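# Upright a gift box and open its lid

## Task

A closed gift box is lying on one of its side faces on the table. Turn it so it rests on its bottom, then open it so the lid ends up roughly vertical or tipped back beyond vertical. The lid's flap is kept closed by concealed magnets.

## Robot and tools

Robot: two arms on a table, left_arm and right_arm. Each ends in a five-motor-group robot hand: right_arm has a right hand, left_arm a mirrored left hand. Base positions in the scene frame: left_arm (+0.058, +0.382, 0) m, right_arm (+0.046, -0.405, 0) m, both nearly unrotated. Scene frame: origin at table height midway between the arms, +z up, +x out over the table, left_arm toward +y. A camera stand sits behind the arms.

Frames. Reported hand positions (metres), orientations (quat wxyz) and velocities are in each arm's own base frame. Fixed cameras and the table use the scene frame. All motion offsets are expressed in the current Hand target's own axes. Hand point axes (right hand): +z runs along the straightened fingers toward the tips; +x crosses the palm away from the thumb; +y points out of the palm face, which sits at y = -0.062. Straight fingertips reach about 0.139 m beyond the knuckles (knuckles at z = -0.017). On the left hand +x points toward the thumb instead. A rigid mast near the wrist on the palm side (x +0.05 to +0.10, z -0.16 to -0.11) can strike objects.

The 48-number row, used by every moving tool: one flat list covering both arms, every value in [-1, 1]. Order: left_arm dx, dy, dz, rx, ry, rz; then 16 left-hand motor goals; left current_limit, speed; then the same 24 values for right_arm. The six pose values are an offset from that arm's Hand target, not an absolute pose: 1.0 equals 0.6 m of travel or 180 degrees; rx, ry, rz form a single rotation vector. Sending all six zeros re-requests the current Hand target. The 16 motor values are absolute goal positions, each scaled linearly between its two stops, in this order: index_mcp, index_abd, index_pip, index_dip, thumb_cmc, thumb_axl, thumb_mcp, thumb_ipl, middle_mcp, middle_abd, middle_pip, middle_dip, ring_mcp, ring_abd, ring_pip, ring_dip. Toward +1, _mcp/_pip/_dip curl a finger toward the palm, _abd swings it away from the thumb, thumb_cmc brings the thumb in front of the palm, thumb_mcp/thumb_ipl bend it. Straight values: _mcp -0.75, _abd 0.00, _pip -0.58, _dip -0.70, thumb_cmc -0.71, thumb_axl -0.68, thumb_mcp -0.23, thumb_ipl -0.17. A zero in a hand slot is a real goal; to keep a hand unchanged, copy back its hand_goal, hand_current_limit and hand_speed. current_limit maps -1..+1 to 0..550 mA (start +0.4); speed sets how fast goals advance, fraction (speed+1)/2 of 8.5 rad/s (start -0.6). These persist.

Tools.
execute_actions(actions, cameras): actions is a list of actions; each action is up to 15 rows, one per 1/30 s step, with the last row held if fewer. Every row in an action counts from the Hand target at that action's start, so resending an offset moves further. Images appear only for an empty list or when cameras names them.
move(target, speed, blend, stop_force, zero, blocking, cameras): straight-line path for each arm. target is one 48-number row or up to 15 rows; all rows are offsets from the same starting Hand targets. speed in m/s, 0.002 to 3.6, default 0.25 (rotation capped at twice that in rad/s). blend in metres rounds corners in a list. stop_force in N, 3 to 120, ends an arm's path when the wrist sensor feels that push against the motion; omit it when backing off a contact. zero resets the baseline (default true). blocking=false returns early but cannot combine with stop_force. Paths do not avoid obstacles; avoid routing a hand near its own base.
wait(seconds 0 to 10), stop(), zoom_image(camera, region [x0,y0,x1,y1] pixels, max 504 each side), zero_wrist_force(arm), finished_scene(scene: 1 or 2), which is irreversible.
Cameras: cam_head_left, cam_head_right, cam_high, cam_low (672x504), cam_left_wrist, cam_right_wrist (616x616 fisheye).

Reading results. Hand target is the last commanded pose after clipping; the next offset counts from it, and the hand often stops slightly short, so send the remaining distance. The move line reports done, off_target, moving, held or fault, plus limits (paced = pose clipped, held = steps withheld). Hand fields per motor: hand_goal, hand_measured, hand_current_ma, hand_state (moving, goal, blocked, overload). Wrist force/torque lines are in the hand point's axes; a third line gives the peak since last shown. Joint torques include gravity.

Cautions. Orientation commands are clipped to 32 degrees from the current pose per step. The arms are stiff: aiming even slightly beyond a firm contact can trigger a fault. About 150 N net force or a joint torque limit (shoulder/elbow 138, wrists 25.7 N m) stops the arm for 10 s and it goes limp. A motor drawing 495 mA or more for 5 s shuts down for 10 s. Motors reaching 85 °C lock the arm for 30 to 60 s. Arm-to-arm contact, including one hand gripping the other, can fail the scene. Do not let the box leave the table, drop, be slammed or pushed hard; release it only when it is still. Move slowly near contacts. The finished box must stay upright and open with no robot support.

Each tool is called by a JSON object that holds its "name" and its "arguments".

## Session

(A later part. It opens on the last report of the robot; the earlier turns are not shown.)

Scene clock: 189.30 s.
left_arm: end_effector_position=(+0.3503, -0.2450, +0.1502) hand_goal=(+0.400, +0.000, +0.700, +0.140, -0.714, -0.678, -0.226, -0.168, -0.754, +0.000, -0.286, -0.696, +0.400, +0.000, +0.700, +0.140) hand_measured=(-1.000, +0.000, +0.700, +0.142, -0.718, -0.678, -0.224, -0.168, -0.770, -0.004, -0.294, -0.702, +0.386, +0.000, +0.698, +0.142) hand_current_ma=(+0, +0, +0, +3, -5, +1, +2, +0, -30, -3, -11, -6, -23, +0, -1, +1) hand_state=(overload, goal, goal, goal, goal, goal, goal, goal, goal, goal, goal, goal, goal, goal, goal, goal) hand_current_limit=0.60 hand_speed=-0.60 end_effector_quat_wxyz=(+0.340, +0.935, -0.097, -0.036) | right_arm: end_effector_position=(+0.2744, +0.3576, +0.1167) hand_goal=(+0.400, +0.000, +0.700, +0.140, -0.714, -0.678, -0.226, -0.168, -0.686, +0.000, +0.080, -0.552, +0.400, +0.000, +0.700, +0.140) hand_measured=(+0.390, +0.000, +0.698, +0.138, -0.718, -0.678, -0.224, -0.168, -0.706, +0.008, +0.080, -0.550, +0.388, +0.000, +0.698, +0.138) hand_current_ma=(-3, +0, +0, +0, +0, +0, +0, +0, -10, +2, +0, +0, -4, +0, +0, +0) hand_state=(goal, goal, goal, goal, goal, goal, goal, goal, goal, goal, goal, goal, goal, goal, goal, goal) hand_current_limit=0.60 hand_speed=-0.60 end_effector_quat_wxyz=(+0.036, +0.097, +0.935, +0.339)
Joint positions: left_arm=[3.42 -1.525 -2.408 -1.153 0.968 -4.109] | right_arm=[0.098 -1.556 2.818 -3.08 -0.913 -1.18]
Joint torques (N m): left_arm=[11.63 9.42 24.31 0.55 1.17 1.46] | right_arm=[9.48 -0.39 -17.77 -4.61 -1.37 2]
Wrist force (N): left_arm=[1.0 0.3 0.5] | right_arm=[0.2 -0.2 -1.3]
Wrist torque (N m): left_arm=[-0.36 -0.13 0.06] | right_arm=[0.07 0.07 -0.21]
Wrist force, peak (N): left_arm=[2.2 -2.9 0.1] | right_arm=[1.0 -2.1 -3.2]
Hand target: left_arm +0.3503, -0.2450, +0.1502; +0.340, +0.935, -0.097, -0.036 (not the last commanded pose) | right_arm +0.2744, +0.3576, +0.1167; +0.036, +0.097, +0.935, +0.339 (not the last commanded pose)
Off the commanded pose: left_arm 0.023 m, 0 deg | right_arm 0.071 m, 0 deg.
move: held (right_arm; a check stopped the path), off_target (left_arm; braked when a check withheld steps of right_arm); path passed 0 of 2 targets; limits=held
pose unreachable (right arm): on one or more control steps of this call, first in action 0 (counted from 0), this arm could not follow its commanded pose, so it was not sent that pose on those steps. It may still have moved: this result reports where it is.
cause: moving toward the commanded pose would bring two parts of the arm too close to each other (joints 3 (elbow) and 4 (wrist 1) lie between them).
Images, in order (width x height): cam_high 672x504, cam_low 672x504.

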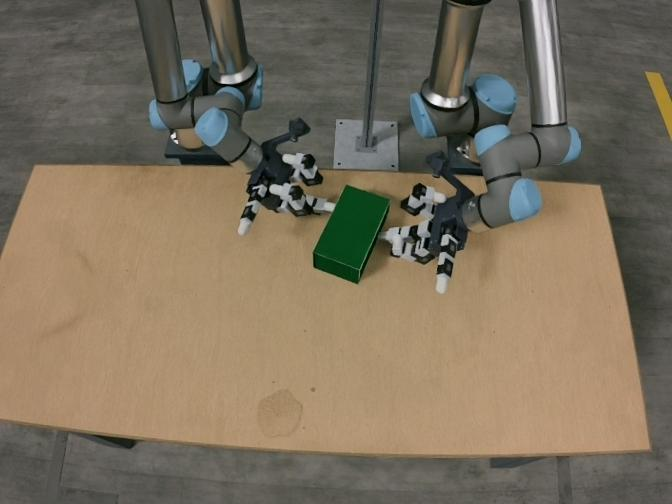

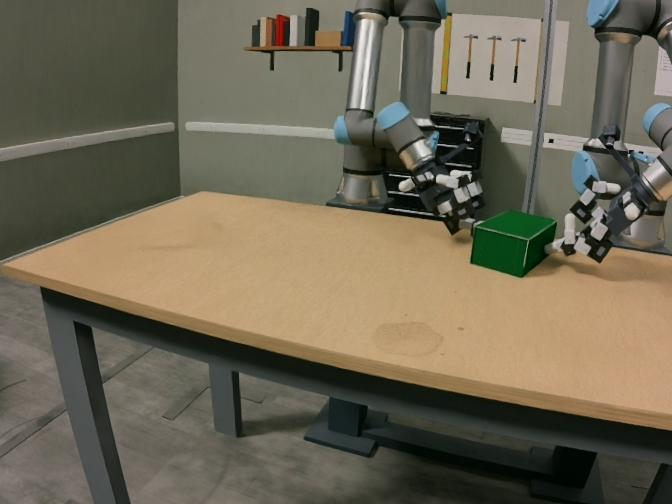

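{"name": "move", "arguments": {"target": [[0,-0.019,-0.016,0,0,0,0.4,0,0.7,0.14,-0.714,-0.678,-0.226,-0.168,-0.753,0,-0.285,-0.695,0.4,0,0.7,0.14,0.6,-0.6, -0.108,0.0086,-0.0362,0,0,0,0.4,0,0.7,0.14,-0.714,-0.678,-0.226,-0.168,-0.685,0,0.08,-0.551,0.4,0,0.7,0.14,0.6,-0.6],[0,-0.0383,0.007,0,0,0,0.4,0,0.7,0.14,-0.714,-0.678,-0.226,-0.168,-0.753,0,-0.285,-0.695,0.4,0,0.7,0.14,0.6,-0.6, -0.108,0.0086,-0.0362,0,0,0,0.4,0,0.7,0.14,-0.714,-0.678,-0.226,-0.168,-0.685,0,0.08,-0.551,0.4,0,0.7,0.14,0.6,-0.6]], "speed": 0.12, "cameras": ["cam_high"]}}

{"name": "zoom_image", "arguments": {"camera": "cam_high", "region": [270, 160, 450, 300]}}

{"name": "move", "arguments": {"target": [0,0.0575,0.048,0,0,0,0.4,0,0.7,0.14,-0.714,-0.678,-0.226,-0.168,-0.753,0,-0.285,-0.695,0.4,0,0.7,0.14,0.6,-0.6, 0,0.0575,0.048,0,0,0,0.4,0,0.7,0.14,-0.714,-0.678,-0.226,-0.168,-0.685,0,0.08,-0.551,0.4,0,0.7,0.14,0.6,-0.6], "speed": 0.03, "stop_force": 5, "cameras": ["cam_high","cam_low","cam_head_right"]}}

{"name": "zoom_image", "arguments": {"camera": "cam_low", "region": [470, 190, 630, 300]}}

{"name": "zoom_image", "arguments": {"camera": "cam_high", "region": [270, 160, 450, 300]}}

Scene clock: 198.23 s.
left_arm: end_effector_position=(+0.3534, -0.2303, +0.1322) hand_goal=(+0.400, +0.000, +0.700, +0.140, -0.714, -0.678, -0.226, -0.168, -0.754, +0.000, -0.286, -0.696, +0.400, +0.000, +0.700, +0.140) hand_measured=(-1.000, +0.000, +0.700, +0.142, -0.718, -0.678, -0.224, -0.168, -0.766, -0.002, -0.292, -0.700, +0.386, +0.000, +0.698, +0.142) hand_current_ma=(+0, +0, +0, +3, -5, +1, +2, +0, -21, -2, -7, -4, -23, +0, -1, +1) hand_state=(overload, goal, goal, goal, goal, goal, goal, goal, goal, goal, goal, goal, goal, goal, goal, goal) hand_current_limit=0.60 hand_speed=-0.60 end_effector_quat_wxyz=(+0.340, +0.935, -0.097, -0.036) | right_arm: end_effector_position=(+0.3358, +0.3344, +0.1368) hand_goal=(+0.400, +0.000, +0.700, +0.140, -0.714, -0.678, -0.226, -0.168, -0.686, +0.000, +0.080, -0.552, +0.400, +0.000, +0.700, +0.140) hand_measured=(+0.390, +0.000, +0.698, +0.138, -0.718, -0.678, -0.224, -0.168, -0.704, +0.002, +0.080, -0.550, +0.388, +0.000, +0.698, +0.138) hand_current_ma=(-3, +0, +0, +0, +0, +0, +0, +0, -8, +0, +0, +0, -4, +0, +0, +0) hand_state=(goal, goal, goal, goal, goal, goal, goal, goal, goal, goal, goal, goal, goal, goal, goal, goal) hand_current_limit=0.60 hand_speed=-0.60 end_effector_quat_wxyz=(+0.036, +0.097, +0.935, +0.339)
Joint positions: left_arm=[3.457 -1.573 -2.42 -1.116 0.982 -4.067] | right_arm=[-0.008 -1.608 2.685 -2.814 -0.891 -1.312]
Joint torques (N m): left_arm=[-13.62 9.6 7.97 3.2 -2.91 -1.3] | right_arm=[-9.1 -1.78 -20.06 -1.25 3.75 -1.7]
Wrist force (N): left_arm=[1.0 0.4 0.1] | right_arm=[0.1 0.4 -1.1]
Wrist torque (N m): left_arm=[-0.34 -0.14 0.20] | right_arm=[0.11 0.03 -0.11]
Wrist force, peak (N): left_arm=[1.4 0.6 0.5] | right_arm=[0.4 0.3 -2.0]
Hand target: left_arm +0.3534, -0.2303, +0.1322; +0.340, +0.935, -0.097, -0.036 | right_arm +0.3358, +0.3344, +0.1368; +0.036, +0.097, +0.935, +0.339
Off the commanded pose: left_arm 0.000 m, 0 deg | right_arm 0.000 m, 0 deg.
move: done
Images, in order (width x height): cam_high 672x504.

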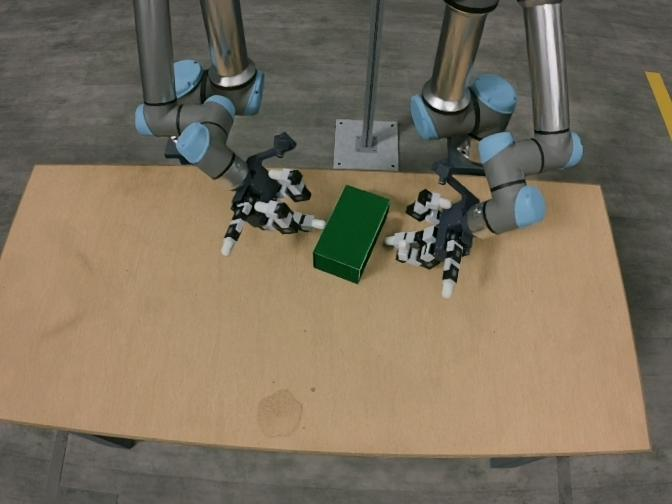

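Scaled by 2.800 from the camera's 672x504 image, which has a finer 960x720 frame.

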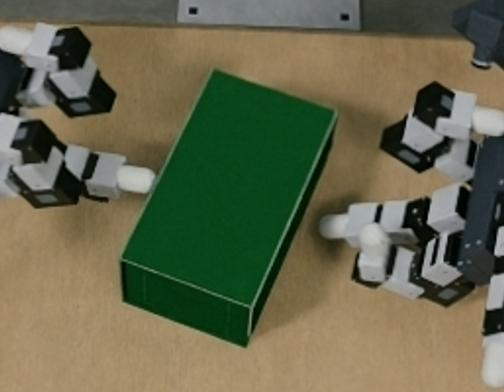

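Scene clock: 199.73 s.
left_arm: end_effector_position=(+0.3513, -0.2400, +0.1322) hand_goal=(+0.400, +0.000, +0.700, +0.140, -0.714, -0.678, -0.226, -0.168, -0.754, +0.000, -0.286, -0.696, +0.400, +0.000, +0.700, +0.140) hand_measured=(-1.000, +0.000, +0.700, +0.142, -0.718, -0.678, -0.224, -0.168, -0.772, +0.002, -0.286, -0.694, +0.386, +0.000, +0.698, +0.142) hand_current_ma=(+0, +0, +0, +3, -5, +1, +2, +0, -36, +2, +0, +2, -23, +0, -1, +1) hand_state=(overload, goal, goal, goal, goal, goal, goal, goal, goal, goal, goal, goal, goal, goal, goal, goal) hand_current_limit=0.60 hand_speed=-0.60 end_effector_quat_wxyz=(+0.340, +0.935, -0.097, -0.036) | right_arm: end_effector_position=(+0.3377, +0.3440, +0.1369) hand_goal=(+0.400, +0.000, +0.700, +0.140, -0.714, -0.678, -0.226, -0.168, -0.686, +0.000, +0.080, -0.552, +0.400, +0.000, +0.700, +0.140) hand_measured=(+0.390, +0.000, +0.698, +0.138, -0.718, -0.678, -0.224, -0.168, -0.704, -0.008, +0.080, -0.548, +0.388, +0.000, +0.698, +0.138) hand_current_ma=(-3, +0, +0, +0, +0, +0, +0, +0, -9, -2, +0, +0, -4, +0, +0, +0) hand_state=(goal, goal, goal, goal, goal, goal, goal, goal, goal, goal, goal, goal, goal, goal, goal, goal) hand_current_limit=0.60 hand_speed=-0.60 end_effector_quat_wxyz=(+0.036, +0.097, +0.935, +0.339)
Joint positions: left_arm=[3.433 -1.572 -2.427 -1.096 0.973 -4.095] | right_arm=[0.027 -1.578 2.67 -2.857 -0.897 -1.268]
Joint torques (N m): left_arm=[12.69 10.59 24.17 0.73 1.19 1.31] | right_arm=[-9.57 -25.36 -4.69 -1.77 3.87 -1.58]
Wrist force (N): left_arm=[0.8 0.3 0.5] | right_arm=[0.0 -0.8 -1.4]
Wrist torque (N m): left_arm=[-0.32 -0.14 0.07] | right_arm=[0.12 0.02 -0.12]
Wrist force, peak (N): left_arm=[1.0 -2.8 -9.4] | right_arm=[-0.9 -3.8 -5.5]
Hand target: left_arm +0.3513, -0.2400, +0.1322; +0.340, +0.935, -0.097, -0.036 (not the last commanded pose) | right_arm +0.3377, +0.3440, +0.1369; +0.036, +0.097, +0.935, +0.339 (not the last commanded pose)
Off the commanded pose: left_arm 0.035 m, 0 deg | right_arm 0.035 m, 0 deg.
move: contact (left_arm, right_arm)
Images, in order (width x height): cam_head_right 672x504, cam_high 672x504, cam_low 672x504.

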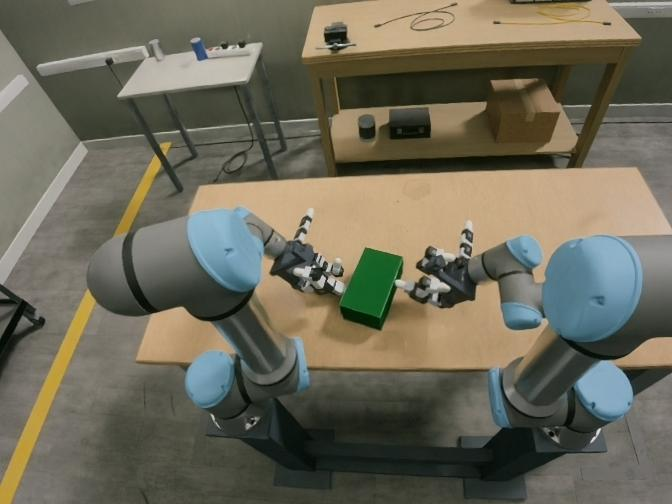

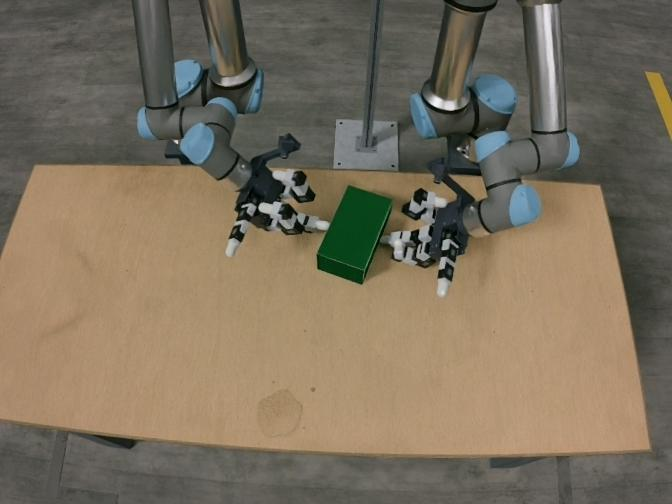

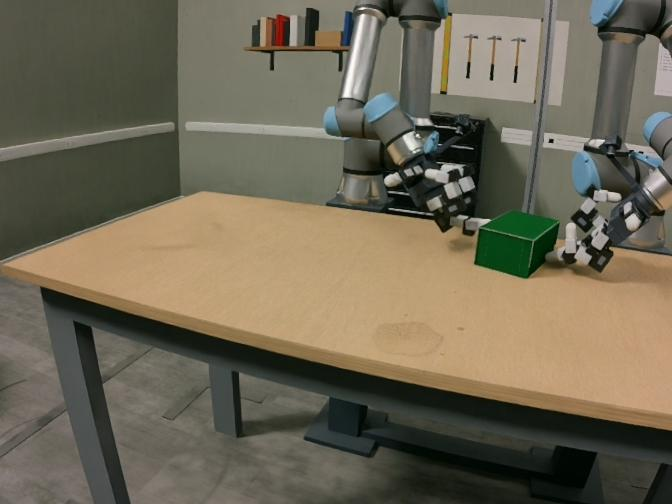

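Scaled by 3.150 from the camera's 672x504 image, which has a finer 960x720 frame.

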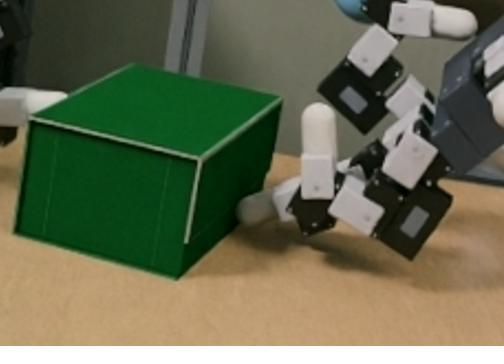

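Scaled by 2.800 from the camera's 672x504 image, which has a finer 960x720 frame.

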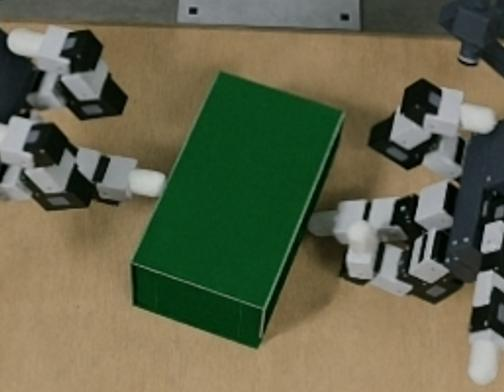

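{"name": "move", "arguments": {"target": [[0,0.0077,0.0065,0,0,0,0.4,0,0.7,0.14,-0.714,-0.678,-0.226,-0.168,-0.753,0,-0.285,-0.695,0.4,0,0.7,0.14,0.6,-0.6, 0,0.0077,0.0065,0,0,0,0.4,0,0.7,0.14,-0.714,-0.678,-0.226,-0.168,-0.685,0,0.08,-0.551,0.4,0,0.7,0.14,0.6,-0.6],[0,0.0238,-0.0126,0,0,0,0.4,0,0.7,0.14,-0.714,-0.678,-0.226,-0.168,-0.753,0,-0.285,-0.695,0.4,0,0.7,0.14,0.6,-0.6, 0,0.0077,0.0065,0,0,0,0.4,0,0.7,0.14,-0.714,-0.678,-0.226,-0.168,-0.685,0,0.08,-0.551,0.4,0,0.7,0.14,0.6,-0.6]], "speed": 0.04, "cameras": ["cam_low"]}}

{"name": "zoom_image", "arguments": {"camera": "cam_low", "region": [470, 190, 630, 300]}}

{"name": "move", "arguments": {"target": [0,0.0215,-0.0255,0,0,0,0.4,0,0.7,0.14,-0.714,-0.678,-0.226,-0.168,-0.753,0,-0.285,-0.695,0.4,0,0.7,0.14,0.6,-0.6, 0,0,0,0,0,0,0.4,0,0.7,0.14,-0.714,-0.678,-0.226,-0.168,-0.685,0,0.08,-0.551,0.4,0,0.7,0.14,0.6,-0.6], "speed": 0.04, "cameras": ["cam_low"]}}

{"name": "zoom_image", "arguments": {"camera": "cam_low", "region": [470, 190, 630, 300]}}

Scene clock: 209.77 s.
left_arm: end_effector_position=(+0.3500, -0.2461, +0.1471) hand_goal=(+0.400, +0.000, +0.700, +0.140, -0.714, -0.678, -0.226, -0.168, -0.754, +0.000, -0.286, -0.696, +0.400, +0.000, +0.700, +0.140) hand_measured=(-1.000, +0.000, +0.700, +0.142, -0.718, -0.678, -0.224, -0.168, -0.828, +0.022, -0.330, -0.724, +0.386, +0.000, +0.698, +0.142) hand_current_ma=(+0, +0, +0, +3, -5, +1, +2, +0, -232, +37, -106, -61, -23, +0, -1, +1) hand_state=(overload, goal, goal, goal, goal, goal, goal, goal, blocked, blocked, blocked, blocked, goal, goal, goal, goal) hand_current_limit=0.60 hand_speed=-0.60 end_effector_quat_wxyz=(+0.340, +0.935, -0.097, -0.036) | right_arm: end_effector_position=(+0.3390, +0.3499, +0.1368) hand_goal=(+0.400, +0.000, +0.700, +0.140, -0.714, -0.678, -0.226, -0.168, -0.686, +0.000, +0.080, -0.552, +0.400, +0.000, +0.700, +0.140) hand_measured=(+0.390, +0.000, +0.698, +0.138, -0.718, -0.678, -0.224, -0.168, -0.704, -0.026, +0.088, -0.542, +0.388, +0.000, +0.698, +0.138) hand_current_ma=(-3, +0, +0, +0, +0, +0, +0, +0, -9, -12, +1, +3, -4, +0, +0, +0) hand_state=(goal, goal, goal, goal, goal, goal, goal, goal, goal, blocked, goal, goal, goal, goal, goal, goal) hand_current_limit=0.60 hand_speed=-0.60 end_effector_quat_wxyz=(+0.036, +0.097, +0.935, +0.339)
Joint positions: left_arm=[3.417 -1.532 -2.413 -1.14 0.967 -4.112] | right_arm=[0.049 -1.56 2.661 -2.882 -0.902 -1.242]
Joint torques (N m): left_arm=[7.22 21.45 25.47 0.63 0 1.45] | right_arm=[9.86 -3.1 -20.88 -4.41 -0.83 1.95]
Wrist force (N): left_arm=[0.2 -3.4 0.4] | right_arm=[-0.6 -2.4 -2.4]
Wrist torque (N m): left_arm=[0.01 -0.22 0.31] | right_arm=[0.17 -0.01 -0.26]
Wrist force, peak (N): left_arm=[0.4 -4.3 -12.4] | right_arm=[-2.2 -4.6 -7.8]
Hand target: left_arm +0.3500, -0.2460, +0.1472; +0.340, +0.935, -0.097, -0.036 | right_arm +0.3390, +0.3499, +0.1368; +0.036, +0.097, +0.935, +0.339
Off the commanded pose: left_arm 0.000 m, 0 deg | right_arm 0.000 m, 0 deg.
move: done
Images, in order (width x height): cam_low 672x504.

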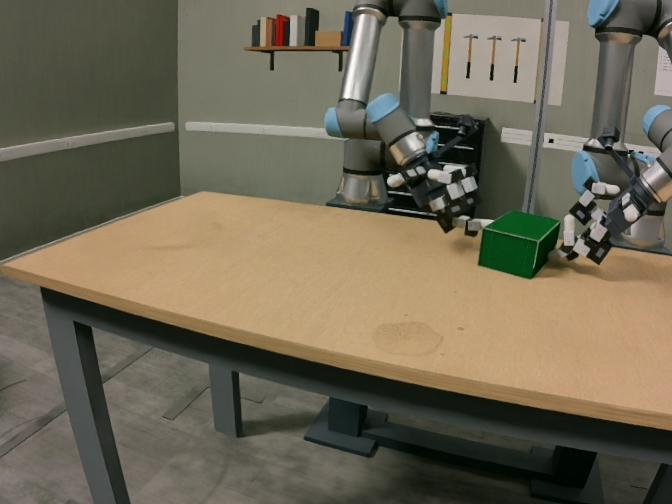

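Scaled by 3.150 from the camera's 672x504 image, which has a finer 960x720 frame.

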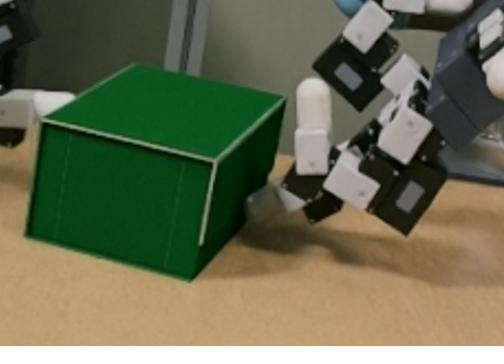

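Scene clock: 210.77 s.
left_arm: end_effector_position=(+0.3500, -0.2461, +0.1672) hand_goal=(+0.400, +0.000, +0.700, +0.140, -0.714, -0.678, -0.226, -0.168, -0.754, +0.000, -0.286, -0.696, +0.400, +0.000, +0.700, +0.140) hand_measured=(-1.000, +0.000, +0.700, +0.142, -0.718, -0.678, -0.224, -0.168, -0.854, +0.022, -0.346, -0.736, +0.386, +0.000, +0.698, +0.142) hand_current_ma=(+0, +0, +0, +3, -5, +1, +2, +0, -351, +37, -162, -97, -23, +0, -1, +1) hand_state=(overload, goal, goal, goal, goal, goal, goal, goal, blocked, blocked, blocked, blocked, goal, goal, goal, goal) hand_current_limit=0.60 hand_speed=-0.60 end_effector_quat_wxyz=(+0.340, +0.935, -0.097, -0.036) | right_arm: end_effector_position=(+0.3390, +0.3499, +0.1368) hand_goal=(+0.400, +0.000, +0.700, +0.140, -0.714, -0.678, -0.226, -0.168, -0.686, +0.000, +0.080, -0.552, +0.400, +0.000, +0.700, +0.140) hand_measured=(+0.390, +0.000, +0.698, +0.138, -0.718, -0.678, -0.224, -0.168, -0.710, -0.026, +0.086, -0.542, +0.388, +0.000, +0.698, +0.138) hand_current_ma=(-3, +0, +0, +0, +0, +0, +0, +0, -14, -12, +1, +2, -4, +0, +0, +0) hand_state=(goal, goal, goal, goal, goal, goal, goal, goal, blocked, blocked, goal, goal, goal, goal, goal, goal) hand_current_limit=0.60 hand_speed=-0.60 end_effector_quat_wxyz=(+0.036, +0.097, +0.935, +0.339)
Joint positions: left_arm=[3.417 -1.484 -2.386 -1.215 0.967 -4.112] | right_arm=[0.049 -1.56 2.661 -2.882 -0.902 -1.242]
Joint torques (N m): left_arm=[-5.58 23.52 26.19 0.43 -0.99 1.49] | right_arm=[9.93 -2.97 -20.79 -4.25 -0.38 1.57]
Wrist force (N): left_arm=[0.1 -4.4 -0.4] | right_arm=[-1.2 -3.0 -3.5]
Wrist torque (N m): left_arm=[0.20 -0.30 0.30] | right_arm=[0.25 0.00 -0.30]
Wrist force, peak (N): left_arm=[-0.4 -4.8 -0.4] | right_arm=[-0.9 -3.4 -3.9]
Hand target: left_arm +0.3500, -0.2461, +0.1672; +0.340, +0.935, -0.097, -0.036 | right_arm +0.3390, +0.3499, +0.1368; +0.036, +0.097, +0.935, +0.339
Off the commanded pose: left_arm 0.000 m, 0 deg | right_arm 0.000 m, 0 deg.
move: done
Images, in order (width x height): cam_low 672x504.

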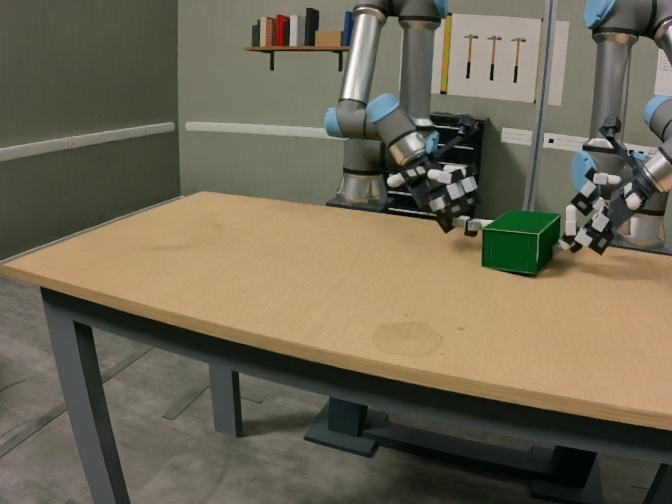

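Scaled by 3.150 from the camera's 672x504 image, which has a finer 960x720 frame.

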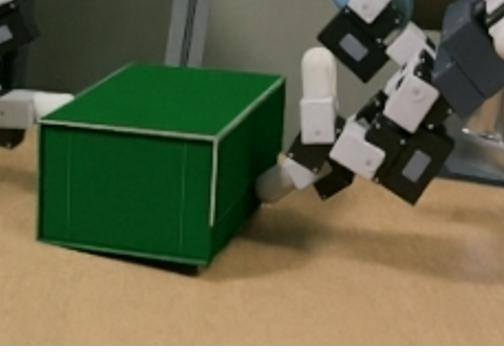

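{"name": "move", "arguments": {"target": [[0,-0.0528,0.0318,0,0,0,0.4,0,0.7,0.14,-0.714,-0.678,-0.226,-0.168,-0.753,0,-0.285,-0.695,0.4,0,0.7,0.14,0.6,-0.4, 0,-0.0383,-0.0322,0,0,0,0.4,0,0.7,0.14,-0.714,-0.678,-0.226,-0.168,-0.685,0,0.08,-0.551,0.4,0,0.7,0.14,0.6,-0.4],[0,-0.0528,0.0318,0,0,0,0.4,0,0.7,0.14,-0.714,-0.678,-0.226,-0.168,-0.753,0,-0.285,-0.695,0.4,0,0.7,0.14,0.6,-0.4, -0.167,0.0689,-0.1599,0.222,0,0,0.4,0,0.7,0.14,-0.714,-0.678,-0.226,-0.168,0.4,0,0.7,0.14,-0.753,0,-0.577,-0.696,0.6,-0.4]], "speed": 0.2, "cameras": ["cam_high","cam_low"]}}

{"name": "zoom_image", "arguments": {"camera": "cam_high", "region": [270, 160, 450, 300]}}

{"name": "zoom_image", "arguments": {"camera": "cam_low", "region": [470, 190, 630, 300]}}

Scene clock: 243.10 s.
left_arm: end_effector_position=(+0.3525, -0.2343, +0.1322) hand_goal=(+0.400, +0.000, +0.700, +0.140, -0.714, -0.678, -0.226, -0.168, -0.754, +0.000, -0.286, -0.696, +0.400, +0.000, +0.700, +0.140) hand_measured=(-1.000, +0.000, +0.700, +0.142, -0.718, -0.678, -0.224, -0.168, -0.768, +0.002, -0.292, -0.700, +0.386, +0.000, +0.698, +0.142) hand_current_ma=(+0, +0, +0, +3, -5, +1, +2, +0, -23, +2, -7, -4, -23, +0, -1, +1) hand_state=(overload, goal, goal, goal, goal, goal, goal, goal, goal, goal, goal, goal, goal, goal, goal, goal) hand_current_limit=0.60 hand_speed=-0.40 end_effector_quat_wxyz=(+0.340, +0.935, -0.097, -0.036) | right_arm: end_effector_position=(+0.4308, +0.3001, +0.2370) hand_goal=(+0.400, +0.000, +0.700, +0.140, -0.714, -0.678, -0.226, -0.168, +0.400, +0.000, +0.700, +0.140, -0.754, +0.000, -0.578, -0.696) hand_measured=(+0.390, +0.000, +0.698, +0.138, -0.716, -0.678, -0.224, -0.168, +0.382, -0.002, +0.696, +0.138, -0.752, +0.000, -0.576, -0.694) hand_current_ma=(-3, +0, +0, +0, +0, +0, +0, +0, -9, +0, +0, +0, +0, +0, +0, +0) hand_state=(goal, goal, goal, goal, goal, goal, goal, goal, goal, goal, goal, goal, goal, goal, goal, goal) hand_current_limit=0.60 hand_speed=-0.40 end_effector_quat_wxyz=(+0.000, +0.104, +0.995, -0.001)
Joint positions: left_arm=[3.447 -1.573 -2.423 -1.108 0.978 -4.078] | right_arm=[0.215 -1.675 1.982 -1.878 -1.572 -1.148]
Joint torques (N m): left_arm=[12.04 10.14 7.97 3.23 0.15 1.13] | right_arm=[8.46 -9.09 -29.58 -1.58 -2.12 1.72]
Wrist force (N): left_arm=[1.2 0.6 0.5] | right_arm=[-0.3 0.4 -0.2]
Wrist torque (N m): left_arm=[-0.35 -0.15 0.10] | right_arm=[0.15 -0.03 -0.07]
Wrist force, peak (N): left_arm=[-0.4 -5.0 -0.4] | right_arm=[-0.6 -3.6 -4.1]
Hand target: left_arm +0.3525, -0.2343, +0.1322; +0.340, +0.935, -0.097, -0.036 | right_arm +0.4308, +0.3001, +0.2370; +0.000, +0.104, +0.995, -0.001
Off the commanded pose: left_arm 0.000 m, 0 deg | right_arm 0.000 m, 0 deg.
move: done
Images, in order (width x height): cam_high 672x504, cam_low 672x504.

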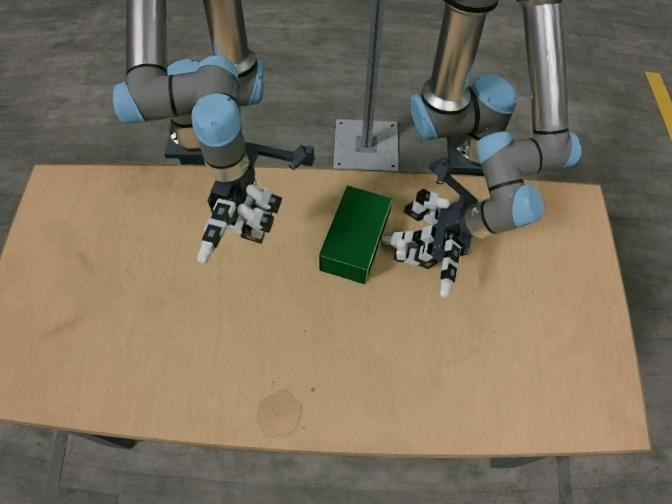

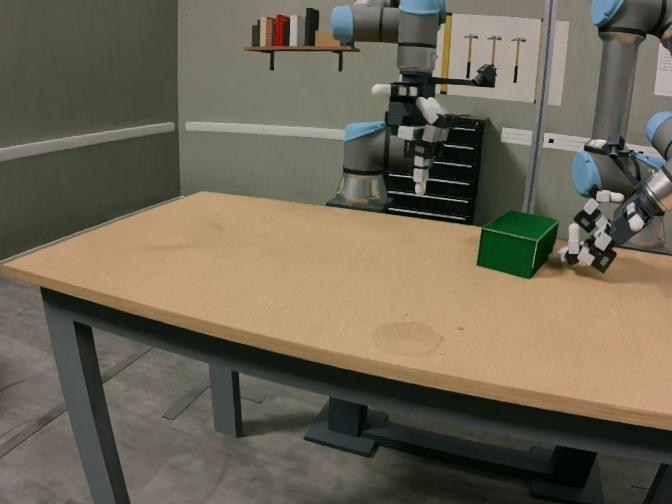

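Scaled by 2.800 from the camera's 672x504 image, which has a finer 960x720 frame.

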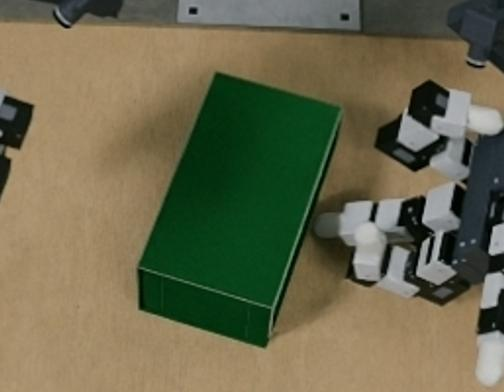

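Scaled by 3.150 from the camera's 672x504 image, which has a finer 960x720 frame.

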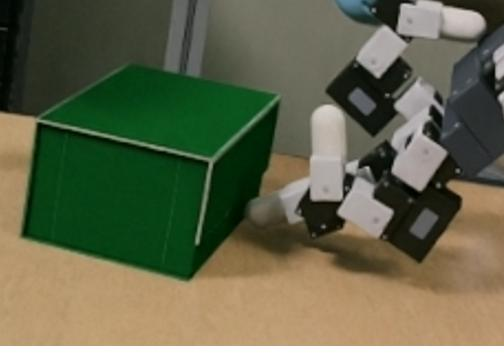

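{"name": "move", "arguments": {"target": [[0,-0.0383,-0.0322,0,0,0,0.4,0,0.9,0.14,-0.714,-0.678,-0.226,-0.168,-0.753,0,-0.285,-0.695,0.4,0,0.7,0.14,0.8,-0.4, -0.1045,0.1068,0.0617,-0.222,0,0,0.4,0,0.7,0.14,-0.714,-0.678,-0.226,-0.168,0.4,0,0.7,0.14,-0.753,0,-0.577,-0.696,0.8,-0.4],[0.1045,-0.0383,-0.0322,0,0,0,0.4,0,0.9,0.14,-0.714,-0.678,-0.226,-0.168,-0.411,0,-0.285,-0.551,0.4,0,0.7,0.14,0.8,-0.4, -0.101,0.1232,0.2322,-0.222,0,0,0.4,0,0.7,0.14,-0.714,-0.678,-0.226,-0.168,0.4,0,0.7,0.14,-0.411,0,-0.285,-0.551,0.8,-0.4],[0.1045,-0.079,0.0652,0,0,0,0.4,0,0.9,0.14,-0.714,-0.678,-0.226,-0.168,-0.411,0,-0.285,-0.551,0.4,0,0.7,0.14,0.8,-0.4, -0.052,0.1128,0.2322,-0.222,0,0,0.4,0,0.7,0.14,-0.714,-0.678,-0.226,-0.168,0.4,0,0.7,0.14,-0.411,0,-0.285,-0.551,0.8,-0.4]], "speed": 0.2, "cameras": ["cam_high","cam_low"]}}

{"name": "zoom_image", "arguments": {"camera": "cam_high", "region": [270, 170, 450, 310]}}

{"name": "zoom_image", "arguments": {"camera": "cam_low", "region": [440, 190, 600, 300]}}

Scene clock: 302.27 s.
left_arm: end_effector_position=(+0.4178, -0.2257, +0.1089) hand_goal=(+0.400, +0.000, +0.900, +0.140, -0.714, -0.678, -0.226, -0.168, -0.412, +0.000, -0.286, -0.552, +0.400, +0.000, +0.700, +0.140) hand_measured=(-1.000, +0.000, +0.894, +0.142, -0.720, -0.678, -0.224, -0.168, -0.428, +0.002, -0.292, -0.556, +0.388, +0.000, +0.698, +0.142) hand_current_ma=(+0, +0, -7, +3, -6, +1, +4, +0, -29, +2, -6, -4, -20, +0, -1, +1) hand_state=(overload, goal, goal, goal, goal, goal, goal, goal, goal, goal, goal, goal, goal, goal, goal, goal) hand_current_limit=0.80 hand_speed=-0.40 end_effector_quat_wxyz=(+0.342, +0.934, -0.098, -0.036) | right_arm: end_effector_position=(+0.4754, +0.3598, +0.0977) hand_goal=(+0.400, +0.000, +0.700, +0.140, -0.714, -0.678, -0.226, -0.168, +0.400, +0.000, +0.700, +0.140, -0.412, +0.000, -0.286, -0.552) hand_measured=(+0.390, +0.000, +0.698, +0.138, -0.718, -0.678, -0.224, -0.168, +0.386, -0.002, +0.698, +0.138, -0.384, -0.006, -0.292, -0.554) hand_current_ma=(-3, +0, +0, +0, +0, +0, +0, +0, -5, +0, +0, +0, +20, -1, -1, +0) hand_state=(goal, goal, goal, goal, goal, goal, goal, goal, goal, goal, goal, goal, blocked, goal, goal, goal) hand_current_limit=0.80 hand_speed=-0.40 end_effector_quat_wxyz=(+0.036, +0.097, +0.935, +0.339)
Joint positions: left_arm=[3.421 -1.781 -2.28 -1.028 0.965 -4.105] | right_arm=[0.056 -1.184 2.335 -2.938 -0.903 -1.232]
Joint torques (N m): left_arm=[-0.69 23.85 14.48 2.56 -0.96 0.14] | right_arm=[8 -38.27 -2.57 -3.74 -1.66 1.8]
Wrist force (N): left_arm=[0.4 1.8 -1.0] | right_arm=[-1.1 2.7 -2.8]
Wrist torque (N m): left_arm=[-0.23 -0.01 0.12] | right_arm=[0.12 0.04 -0.08]
Wrist force, peak (N): left_arm=[-33.1 89.2 -119.0] | right_arm=[2.3 18.9 -31.4]
Hand target: left_arm +0.4178, -0.2257, +0.1089; +0.342, +0.934, -0.098, -0.036 (not the last commanded pose) | right_arm +0.4753, +0.3598, +0.0977; +0.036, +0.097, +0.935, +0.339
Off the commanded pose: left_arm 0.039 m, 0 deg | right_arm 0.000 m, 0 deg.
FORCE FAULT: contact force on the left arm reached its limit, and that arm stopped. The contact can be on any part of that arm, not only on its tool. That arm's remaining commands of this call were not run. That arm is still stopped at the end of this call. That arm stays stopped for about 9 more seconds. Until then a move that you send moves the other arm only, and its call returns only when the move has ended. Once the stop has ended, the next robot result says so. If the stop ends while you think or write, that arm runs what you send next, counted from a new Hand target: where the arm stands when the stop ends. While its stop runs, that arm, its gripper or tool too, takes no new command. Until it ends, the stop uses up actions while you think or wait. An arm that is not stopped still takes commands.
move: fault (left_arm)
Images, in order (width x height): cam_high 672x504, cam_low 672x504.

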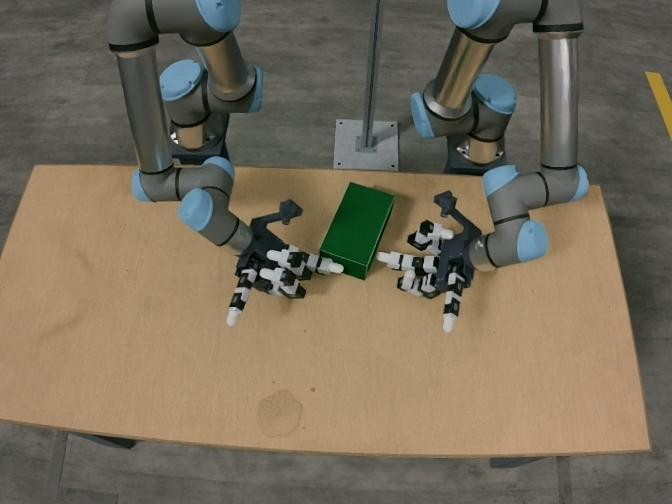

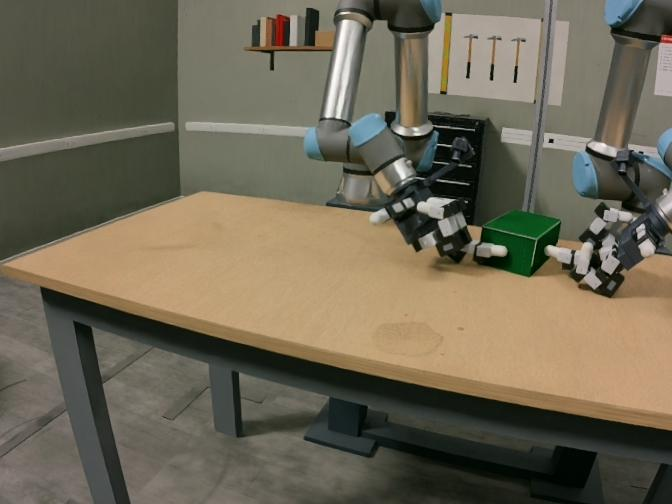

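Scaled by 2.800 from the camera's 672x504 image, which has a finer 960x720 frame.

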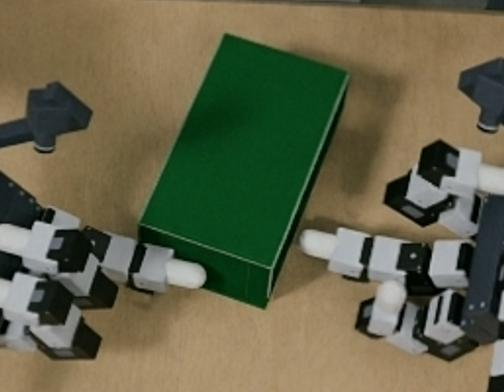

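Scaled by 3.150 from the camera's 672x504 image, which has a finer 960x720 frame.

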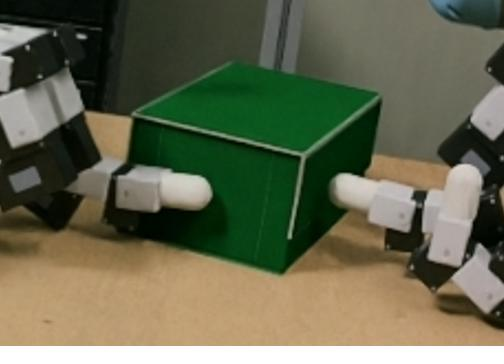

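{"name": "wait", "arguments": {"seconds": 5}}

{"name": "move", "arguments": {"target": [[0,0.0322,-0.0383,0,0,0,0.4,0,0.9,0.14,-0.714,-0.678,-0.226,-0.168,-0.753,0,-0.285,-0.695,0.4,0,0.7,0.14,0.8,-0.4, 0,0,0,0,0,0,0.4,0,0.7,0.14,-0.714,-0.678,-0.226,-0.168,0.4,0,0.7,0.14,-0.411,0,-0.285,-0.551,0.8,-0.4],[0,0.067,0.0127,0,0,0,0.4,0,0.9,0.14,-0.714,-0.678,-0.226,-0.168,-0.753,0,-0.285,-0.695,0.4,0,0.7,0.14,0.8,-0.4, 0,0,0,0,0,0,0.4,0,0.7,0.14,-0.714,-0.678,-0.226,-0.168,0.4,0,0.7,0.14,-0.411,0,-0.285,-0.551,0.8,-0.4]], "speed": 0.1, "cameras": ["cam_high","cam_low"]}}

{"name": "zoom_image", "arguments": {"camera": "cam_high", "region": [270, 170, 450, 310]}}

{"name": "zoom_image", "arguments": {"camera": "cam_low", "region": [440, 190, 600, 300]}}

Scene clock: 315.43 s.
left_arm: end_effector_position=(+0.4178, -0.2257, +0.1089) hand_goal=(+0.400, +0.000, +0.900, +0.140, -0.714, -0.678, -0.226, -0.168, -0.412, +0.000, -0.286, -0.552, +0.400, +0.000, +0.700, +0.140) hand_measured=(-1.000, +0.000, +0.894, +0.142, -0.720, -0.678, -0.224, -0.168, -0.428, +0.002, -0.292, -0.556, +0.388, +0.000, +0.698, +0.142) hand_current_ma=(+0, +0, -7, +3, -6, +1, +4, +0, -29, +2, -6, -4, -20, +0, -1, +1) hand_state=(overload, goal, goal, goal, goal, goal, goal, goal, goal, goal, goal, goal, goal, goal, goal, goal) hand_current_limit=0.80 hand_speed=-0.40 end_effector_quat_wxyz=(+0.342, +0.934, -0.098, -0.036) | right_arm: end_effector_position=(+0.4753, +0.3598, +0.0977) hand_goal=(+0.400, +0.000, +0.700, +0.140, -0.714, -0.678, -0.226, -0.168, +0.400, +0.000, +0.700, +0.140, -0.412, +0.000, -0.286, -0.552) hand_measured=(+0.390, +0.000, +0.698, +0.138, -0.718, -0.678, -0.224, -0.168, +0.386, -0.002, +0.698, +0.138, -0.384, -0.006, -0.292, -0.554) hand_current_ma=(-3, +0, +0, +0, +0, +0, +0, +0, -5, +0, +0, +0, +20, -1, -1, +0) hand_state=(goal, goal, goal, goal, goal, goal, goal, goal, goal, goal, goal, goal, blocked, goal, goal, goal) hand_current_limit=0.80 hand_speed=-0.40 end_effector_quat_wxyz=(+0.036, +0.097, +0.935, +0.339)
Joint positions: left_arm=[3.421 -1.781 -2.28 -1.028 0.965 -4.105] | right_arm=[0.056 -1.184 2.336 -2.938 -0.903 -1.232]
Joint torques (N m): left_arm=[-1.26 24.52 14.9 2.68 -0.87 0.07] | right_arm=[-8.09 -39.8 -2.19 -3.92 3.03 1.89]
Wrist force (N): left_arm=[0.4 1.6 -0.7] | right_arm=[-1.0 2.5 -2.7]
Wrist torque (N m): left_arm=[-0.23 -0.02 0.12] | right_arm=[0.15 0.05 -0.07]
Wrist force, peak (N): left_arm=[0.5 2.1 -1.1] | right_arm=[-1.0 3.1 -3.2]
Hand target: left_arm +0.4178, -0.2257, +0.1089; +0.342, +0.934, -0.098, -0.036 (not the last commanded pose) | right_arm +0.4753, +0.3598, +0.0977; +0.036, +0.097, +0.935, +0.339
Off the commanded pose: left_arm 0.039 m, 0 deg | right_arm 0.000 m, 0 deg.
FORCE FAULT, CONTINUED: the left arm's stop, for the force fault that an earlier result reported, is over. The rest of the stop counts as 19 of the actions that you can send in this scene. During its stop the left arm's controller moved it back a little. That arm's target is now where it stood when the stop ended, not its last command. That arm accepts commands again.
wait: 5.00 s; at rest from the start

Scene clock: 317.20 s.
left_arm: end_effector_position=(+0.4104, -0.2605, +0.1290) hand_goal=(+0.400, +0.000, +0.900, +0.140, -0.714, -0.678, -0.226, -0.168, -0.754, +0.000, -0.286, -0.696, +0.400, +0.000, +0.700, +0.140) hand_measured=(-1.000, +0.000, +0.894, +0.142, -0.720, -0.678, -0.224, -0.168, -0.758, +0.002, -0.286, -0.694, +0.388, +0.000, +0.698, +0.142) hand_current_ma=(+0, +0, -7, +3, -6, +1, +4, +0, -4, +1, +0, +3, -20, +0, -1, +1) hand_state=(overload, goal, goal, goal, goal, goal, goal, goal, goal, goal, goal, goal, goal, goal, goal, goal) hand_current_limit=0.80 hand_speed=-0.40 end_effector_quat_wxyz=(+0.342, +0.934, -0.098, -0.036) | right_arm: end_effector_position=(+0.4753, +0.3598, +0.0977) hand_goal=(+0.400, +0.000, +0.700, +0.140, -0.714, -0.678, -0.226, -0.168, +0.400, +0.000, +0.700, +0.140, -0.412, +0.000, -0.286, -0.552) hand_measured=(+0.390, +0.000, +0.698, +0.138, -0.718, -0.678, -0.224, -0.168, +0.386, -0.002, +0.698, +0.138, -0.384, -0.002, -0.292, -0.554) hand_current_ma=(-3, +0, +0, +0, +0, +0, +0, +0, -5, +0, +0, +0, +20, +0, -1, +0) hand_state=(goal, goal, goal, goal, goal, goal, goal, goal, goal, goal, goal, goal, blocked, goal, goal, goal) hand_current_limit=0.80 hand_speed=-0.40 end_effector_quat_wxyz=(+0.036, +0.097, +0.935, +0.339)
Joint positions: left_arm=[3.344 -1.731 -2.284 -1.023 0.938 -4.194] | right_arm=[0.056 -1.184 2.336 -2.938 -0.903 -1.232]
Joint torques (N m): left_arm=[-15.65 17.99 6.79 3.25 -2.87 -0.84] | right_arm=[-8.28 -39.69 -2.42 -3.98 2.53 1.55]
Wrist force (N): left_arm=[0.1 0.0 -0.8] | right_arm=[-0.3 3.0 -2.6]
Wrist torque (N m): left_arm=[-0.30 -0.03 0.26] | right_arm=[0.14 0.08 -0.04]
Wrist force, peak (N): left_arm=[0.2 2.7 -1.0] | right_arm=[-0.4 3.1 -3.2]
Hand target: left_arm +0.4104, -0.2606, +0.1290; +0.342, +0.934, -0.098, -0.036 | right_arm +0.4753, +0.3598, +0.0977; +0.036, +0.097, +0.935, +0.339
Off the commanded pose: left_arm 0.000 m, 0 deg | right_arm 0.000 m, 0 deg.
move: done
Images, in order (width x height): cam_high 672x504, cam_low 672x504.

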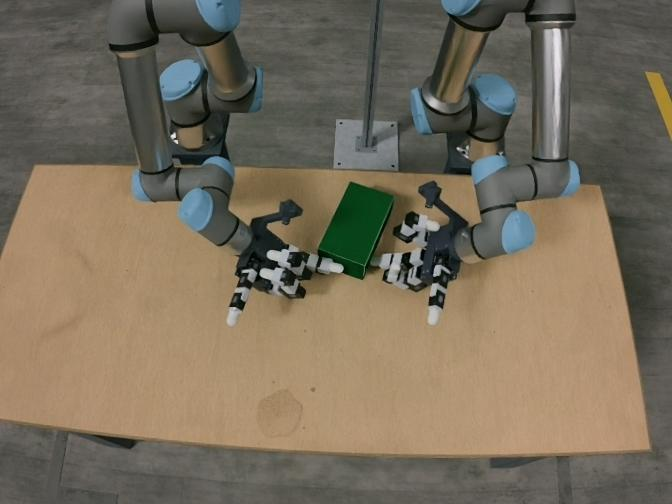

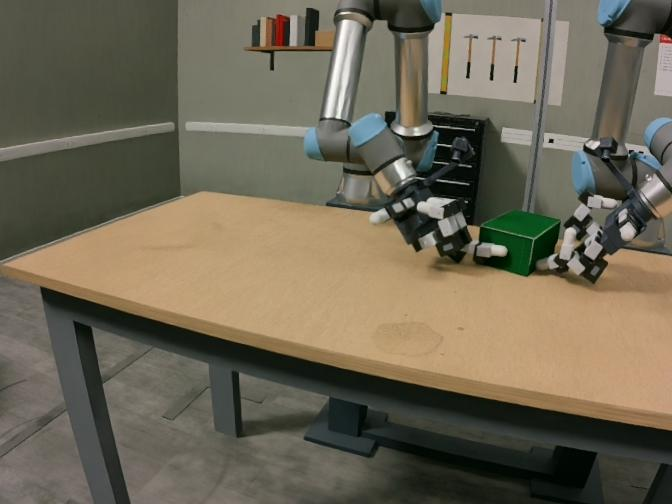

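Scaled by 2.800 from the camera's 672x504 image, which has a finer 960x720 frame.

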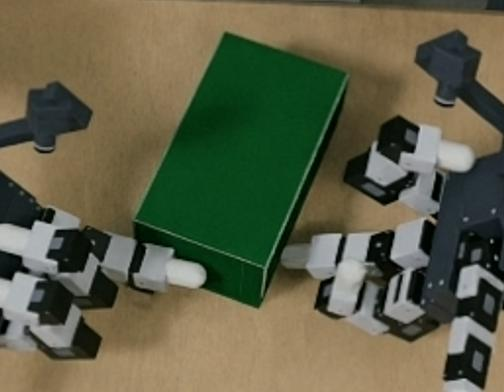

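Scaled by 3.150 from the camera's 672x504 image, which has a finer 960x720 frame.

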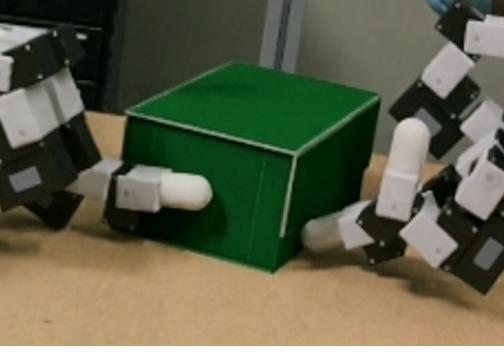

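{"name": "move", "arguments": {"target": [0,0.0192,0.0161,0,0,0,0.4,0,0.9,0.14,-0.714,-0.678,-0.226,-0.168,-0.753,0,-0.285,-0.695,0.4,0,0.7,0.14,0.8,-0.4, 0,0.0,0.0,0,0,0,0.4,0,0.7,0.14,-0.714,-0.678,-0.226,-0.168,0.4,0,0.7,0.14,-0.411,0,-0.285,-0.551,0.8,-0.4], "speed": 0.03, "stop_force": 4}}

{"name": "move", "arguments": {"target": [0,0,0,0,0,0,0.4,0,0.9,0.14,-0.714,-0.678,-0.226,-0.168,-0.753,0,-0.285,-0.695,0.4,0,0.7,0.14,0.8,-0.4, 0,0.0575,0.0483,0,0,0,0.4,0,0.7,0.14,-0.714,-0.678,-0.226,-0.168,0.4,0,0.7,0.14,-0.411,0,-0.285,-0.551,0.8,-0.4], "speed": 0.03, "stop_force": 20, "cameras": ["cam_high","cam_low"]}}

{"name": "zoom_image", "arguments": {"camera": "cam_high", "region": [270, 170, 450, 310]}}

{"name": "zoom_image", "arguments": {"camera": "cam_low", "region": [440, 190, 600, 300]}}

Scene clock: 325.07 s.
left_arm: end_effector_position=(+0.4073, -0.2753, +0.1290) hand_goal=(+0.400, +0.000, +0.900, +0.140, -0.714, -0.678, -0.226, -0.168, -0.754, +0.000, -0.286, -0.696, +0.400, +0.000, +0.700, +0.140) hand_measured=(-1.000, +0.000, +0.894, +0.142, -0.720, -0.678, -0.224, -0.168, -0.758, -0.002, -0.286, -0.694, +0.388, +0.000, +0.698, +0.142) hand_current_ma=(+0, +0, -7, +3, -6, +1, +4, +0, -4, -1, +0, +3, -20, +0, -1, +1) hand_state=(overload, goal, goal, goal, goal, goal, goal, goal, goal, goal, goal, goal, goal, goal, goal, goal) hand_current_limit=0.80 hand_speed=-0.40 end_effector_quat_wxyz=(+0.342, +0.934, -0.098, -0.036) | right_arm: end_effector_position=(+0.4753, +0.3598, +0.0977) hand_goal=(+0.400, +0.000, +0.700, +0.140, -0.714, -0.678, -0.226, -0.168, +0.400, +0.000, +0.700, +0.140, -0.412, +0.000, -0.286, -0.552) hand_measured=(+0.390, +0.000, +0.698, +0.138, -0.718, -0.678, -0.224, -0.168, +0.386, -0.002, +0.698, +0.138, -0.384, -0.002, -0.292, -0.554) hand_current_ma=(-3, +0, +0, +0, +0, +0, +0, +0, -5, +0, +0, +0, +20, +0, -1, +0) hand_state=(goal, goal, goal, goal, goal, goal, goal, goal, goal, goal, goal, goal, blocked, goal, goal, goal) hand_current_limit=0.80 hand_speed=-0.40 end_effector_quat_wxyz=(+0.036, +0.097, +0.935, +0.339)
Joint positions: left_arm=[3.31 -1.732 -2.291 -0.991 0.928 -4.234] | right_arm=[0.056 -1.184 2.336 -2.938 -0.903 -1.232]
Joint torques (N m): left_arm=[-15.03 16.94 7.47 3.24 -3.02 -1.12] | right_arm=[-7.88 -39.61 -11.56 -3.82 2.78 1.76]
Wrist force (N): left_arm=[0.3 -0.2 -0.7] | right_arm=[-0.2 3.0 -2.8]
Wrist torque (N m): left_arm=[-0.31 -0.02 0.23] | right_arm=[0.14 0.07 -0.04]
Wrist force, peak (N): left_arm=[0.1 -0.3 -1.2] | right_arm=[-0.4 3.2 -3.3]
Hand target: left_arm +0.4073, -0.2753, +0.1290; +0.342, +0.934, -0.098, -0.036 | right_arm +0.4753, +0.3598, +0.0977; +0.036, +0.097, +0.935, +0.339
Off the commanded pose: left_arm 0.000 m, 0 deg | right_arm 0.000 m, 0 deg.
move: done

Scene clock: 327.57 s.
left_arm: end_effector_position=(+0.4073, -0.2753, +0.1290) hand_goal=(+0.400, +0.000, +0.900, +0.140, -0.714, -0.678, -0.226, -0.168, -0.754, +0.000, -0.286, -0.696, +0.400, +0.000, +0.700, +0.140) hand_measured=(-1.000, +0.000, +0.894, +0.142, -0.720, -0.678, -0.224, -0.168, -0.766, +0.016, -0.288, -0.696, +0.388, +0.000, +0.698, +0.142) hand_current_ma=(+0, +0, -7, +3, -6, +1, +4, +0, -18, +21, -2, +1, -20, +0, -1, +1) hand_state=(overload, goal, goal, goal, goal, goal, goal, goal, goal, goal, goal, goal, goal, goal, goal, goal) hand_current_limit=0.80 hand_speed=-0.40 end_effector_quat_wxyz=(+0.342, +0.934, -0.098, -0.036) | right_arm: end_effector_position=(+0.4846, +0.4039, +0.0976) hand_goal=(+0.400, +0.000, +0.700, +0.140, -0.714, -0.678, -0.226, -0.168, +0.400, +0.000, +0.700, +0.140, -0.412, +0.000, -0.286, -0.552) hand_measured=(+0.390, +0.000, +0.698, +0.138, -0.718, -0.678, -0.224, -0.168, +0.386, -0.002, +0.698, +0.138, -0.386, -0.018, -0.292, -0.554) hand_current_ma=(-3, +0, +0, +0, +0, +0, +0, +0, -5, +0, +0, +0, +17, -6, -1, +0) hand_state=(goal, goal, goal, goal, goal, goal, goal, goal, goal, goal, goal, goal, blocked, goal, goal, goal) hand_current_limit=0.80 hand_speed=-0.40 end_effector_quat_wxyz=(+0.036, +0.097, +0.935, +0.339)
Joint positions: left_arm=[3.31 -1.732 -2.291 -0.991 0.928 -4.234] | right_arm=[0.156 -1.125 2.259 -2.994 -0.928 -1.111]
Joint torques (N m): left_arm=[-12.92 19.03 10.25 3.28 -2.95 -1.11] | right_arm=[11.54 -16.92 -16.87 -3.37 -2.34 1.59]
Wrist force (N): left_arm=[-1.1 -1.0 -1.9] | right_arm=[-2.0 5.1 -11.1]
Wrist torque (N m): left_arm=[-0.18 -0.14 0.18] | right_arm=[0.85 0.59 0.10]
Wrist force, peak (N): left_arm=[-1.0 -0.8 -2.3] | right_arm=[-2.1 4.9 -11.3]
Hand target: left_arm +0.4073, -0.2753, +0.1290; +0.342, +0.934, -0.098, -0.036 | right_arm +0.4846, +0.4039, +0.0976; +0.036, +0.097, +0.935, +0.339
Off the commanded pose: left_arm 0.000 m, 0 deg | right_arm 0.000 m, 0 deg.
move: done
Images, in order (width x height): cam_high 672x504, cam_low 672x504.

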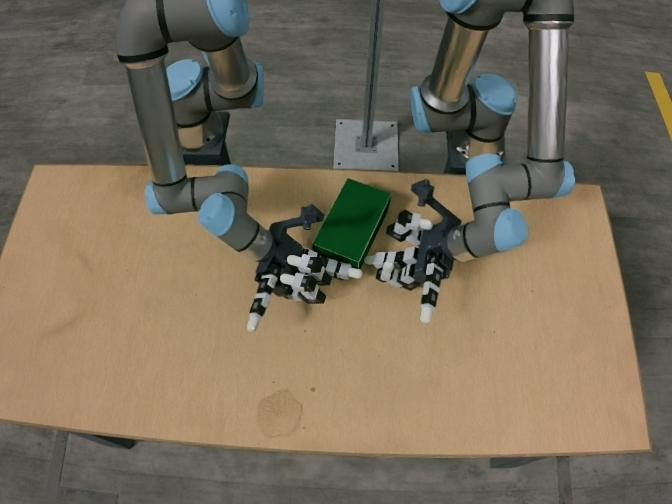

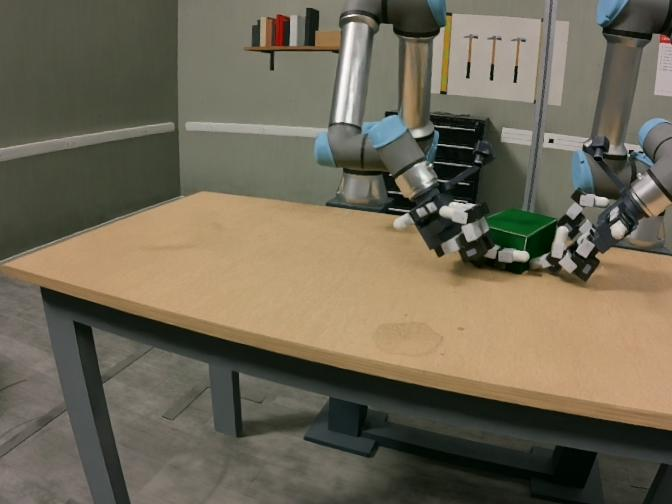

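Scaled by 2.800 from the camera's 672x504 image, which has a finer 960x720 frame.

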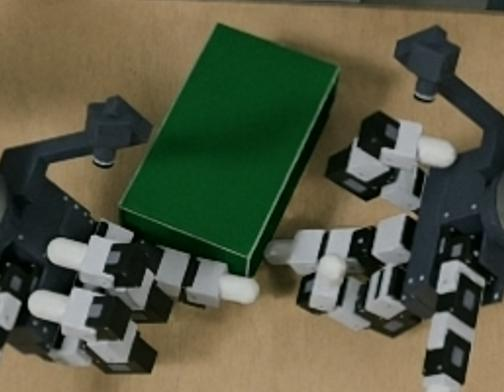

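Scaled by 3.150 from the camera's 672x504 image, which has a finer 960x720 frame.

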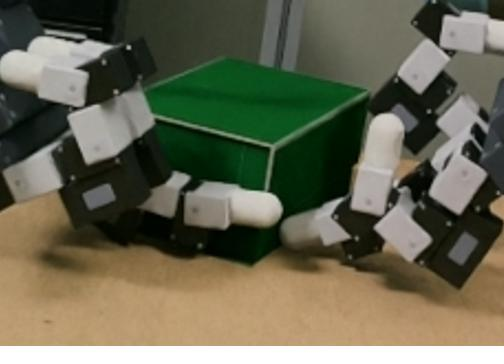

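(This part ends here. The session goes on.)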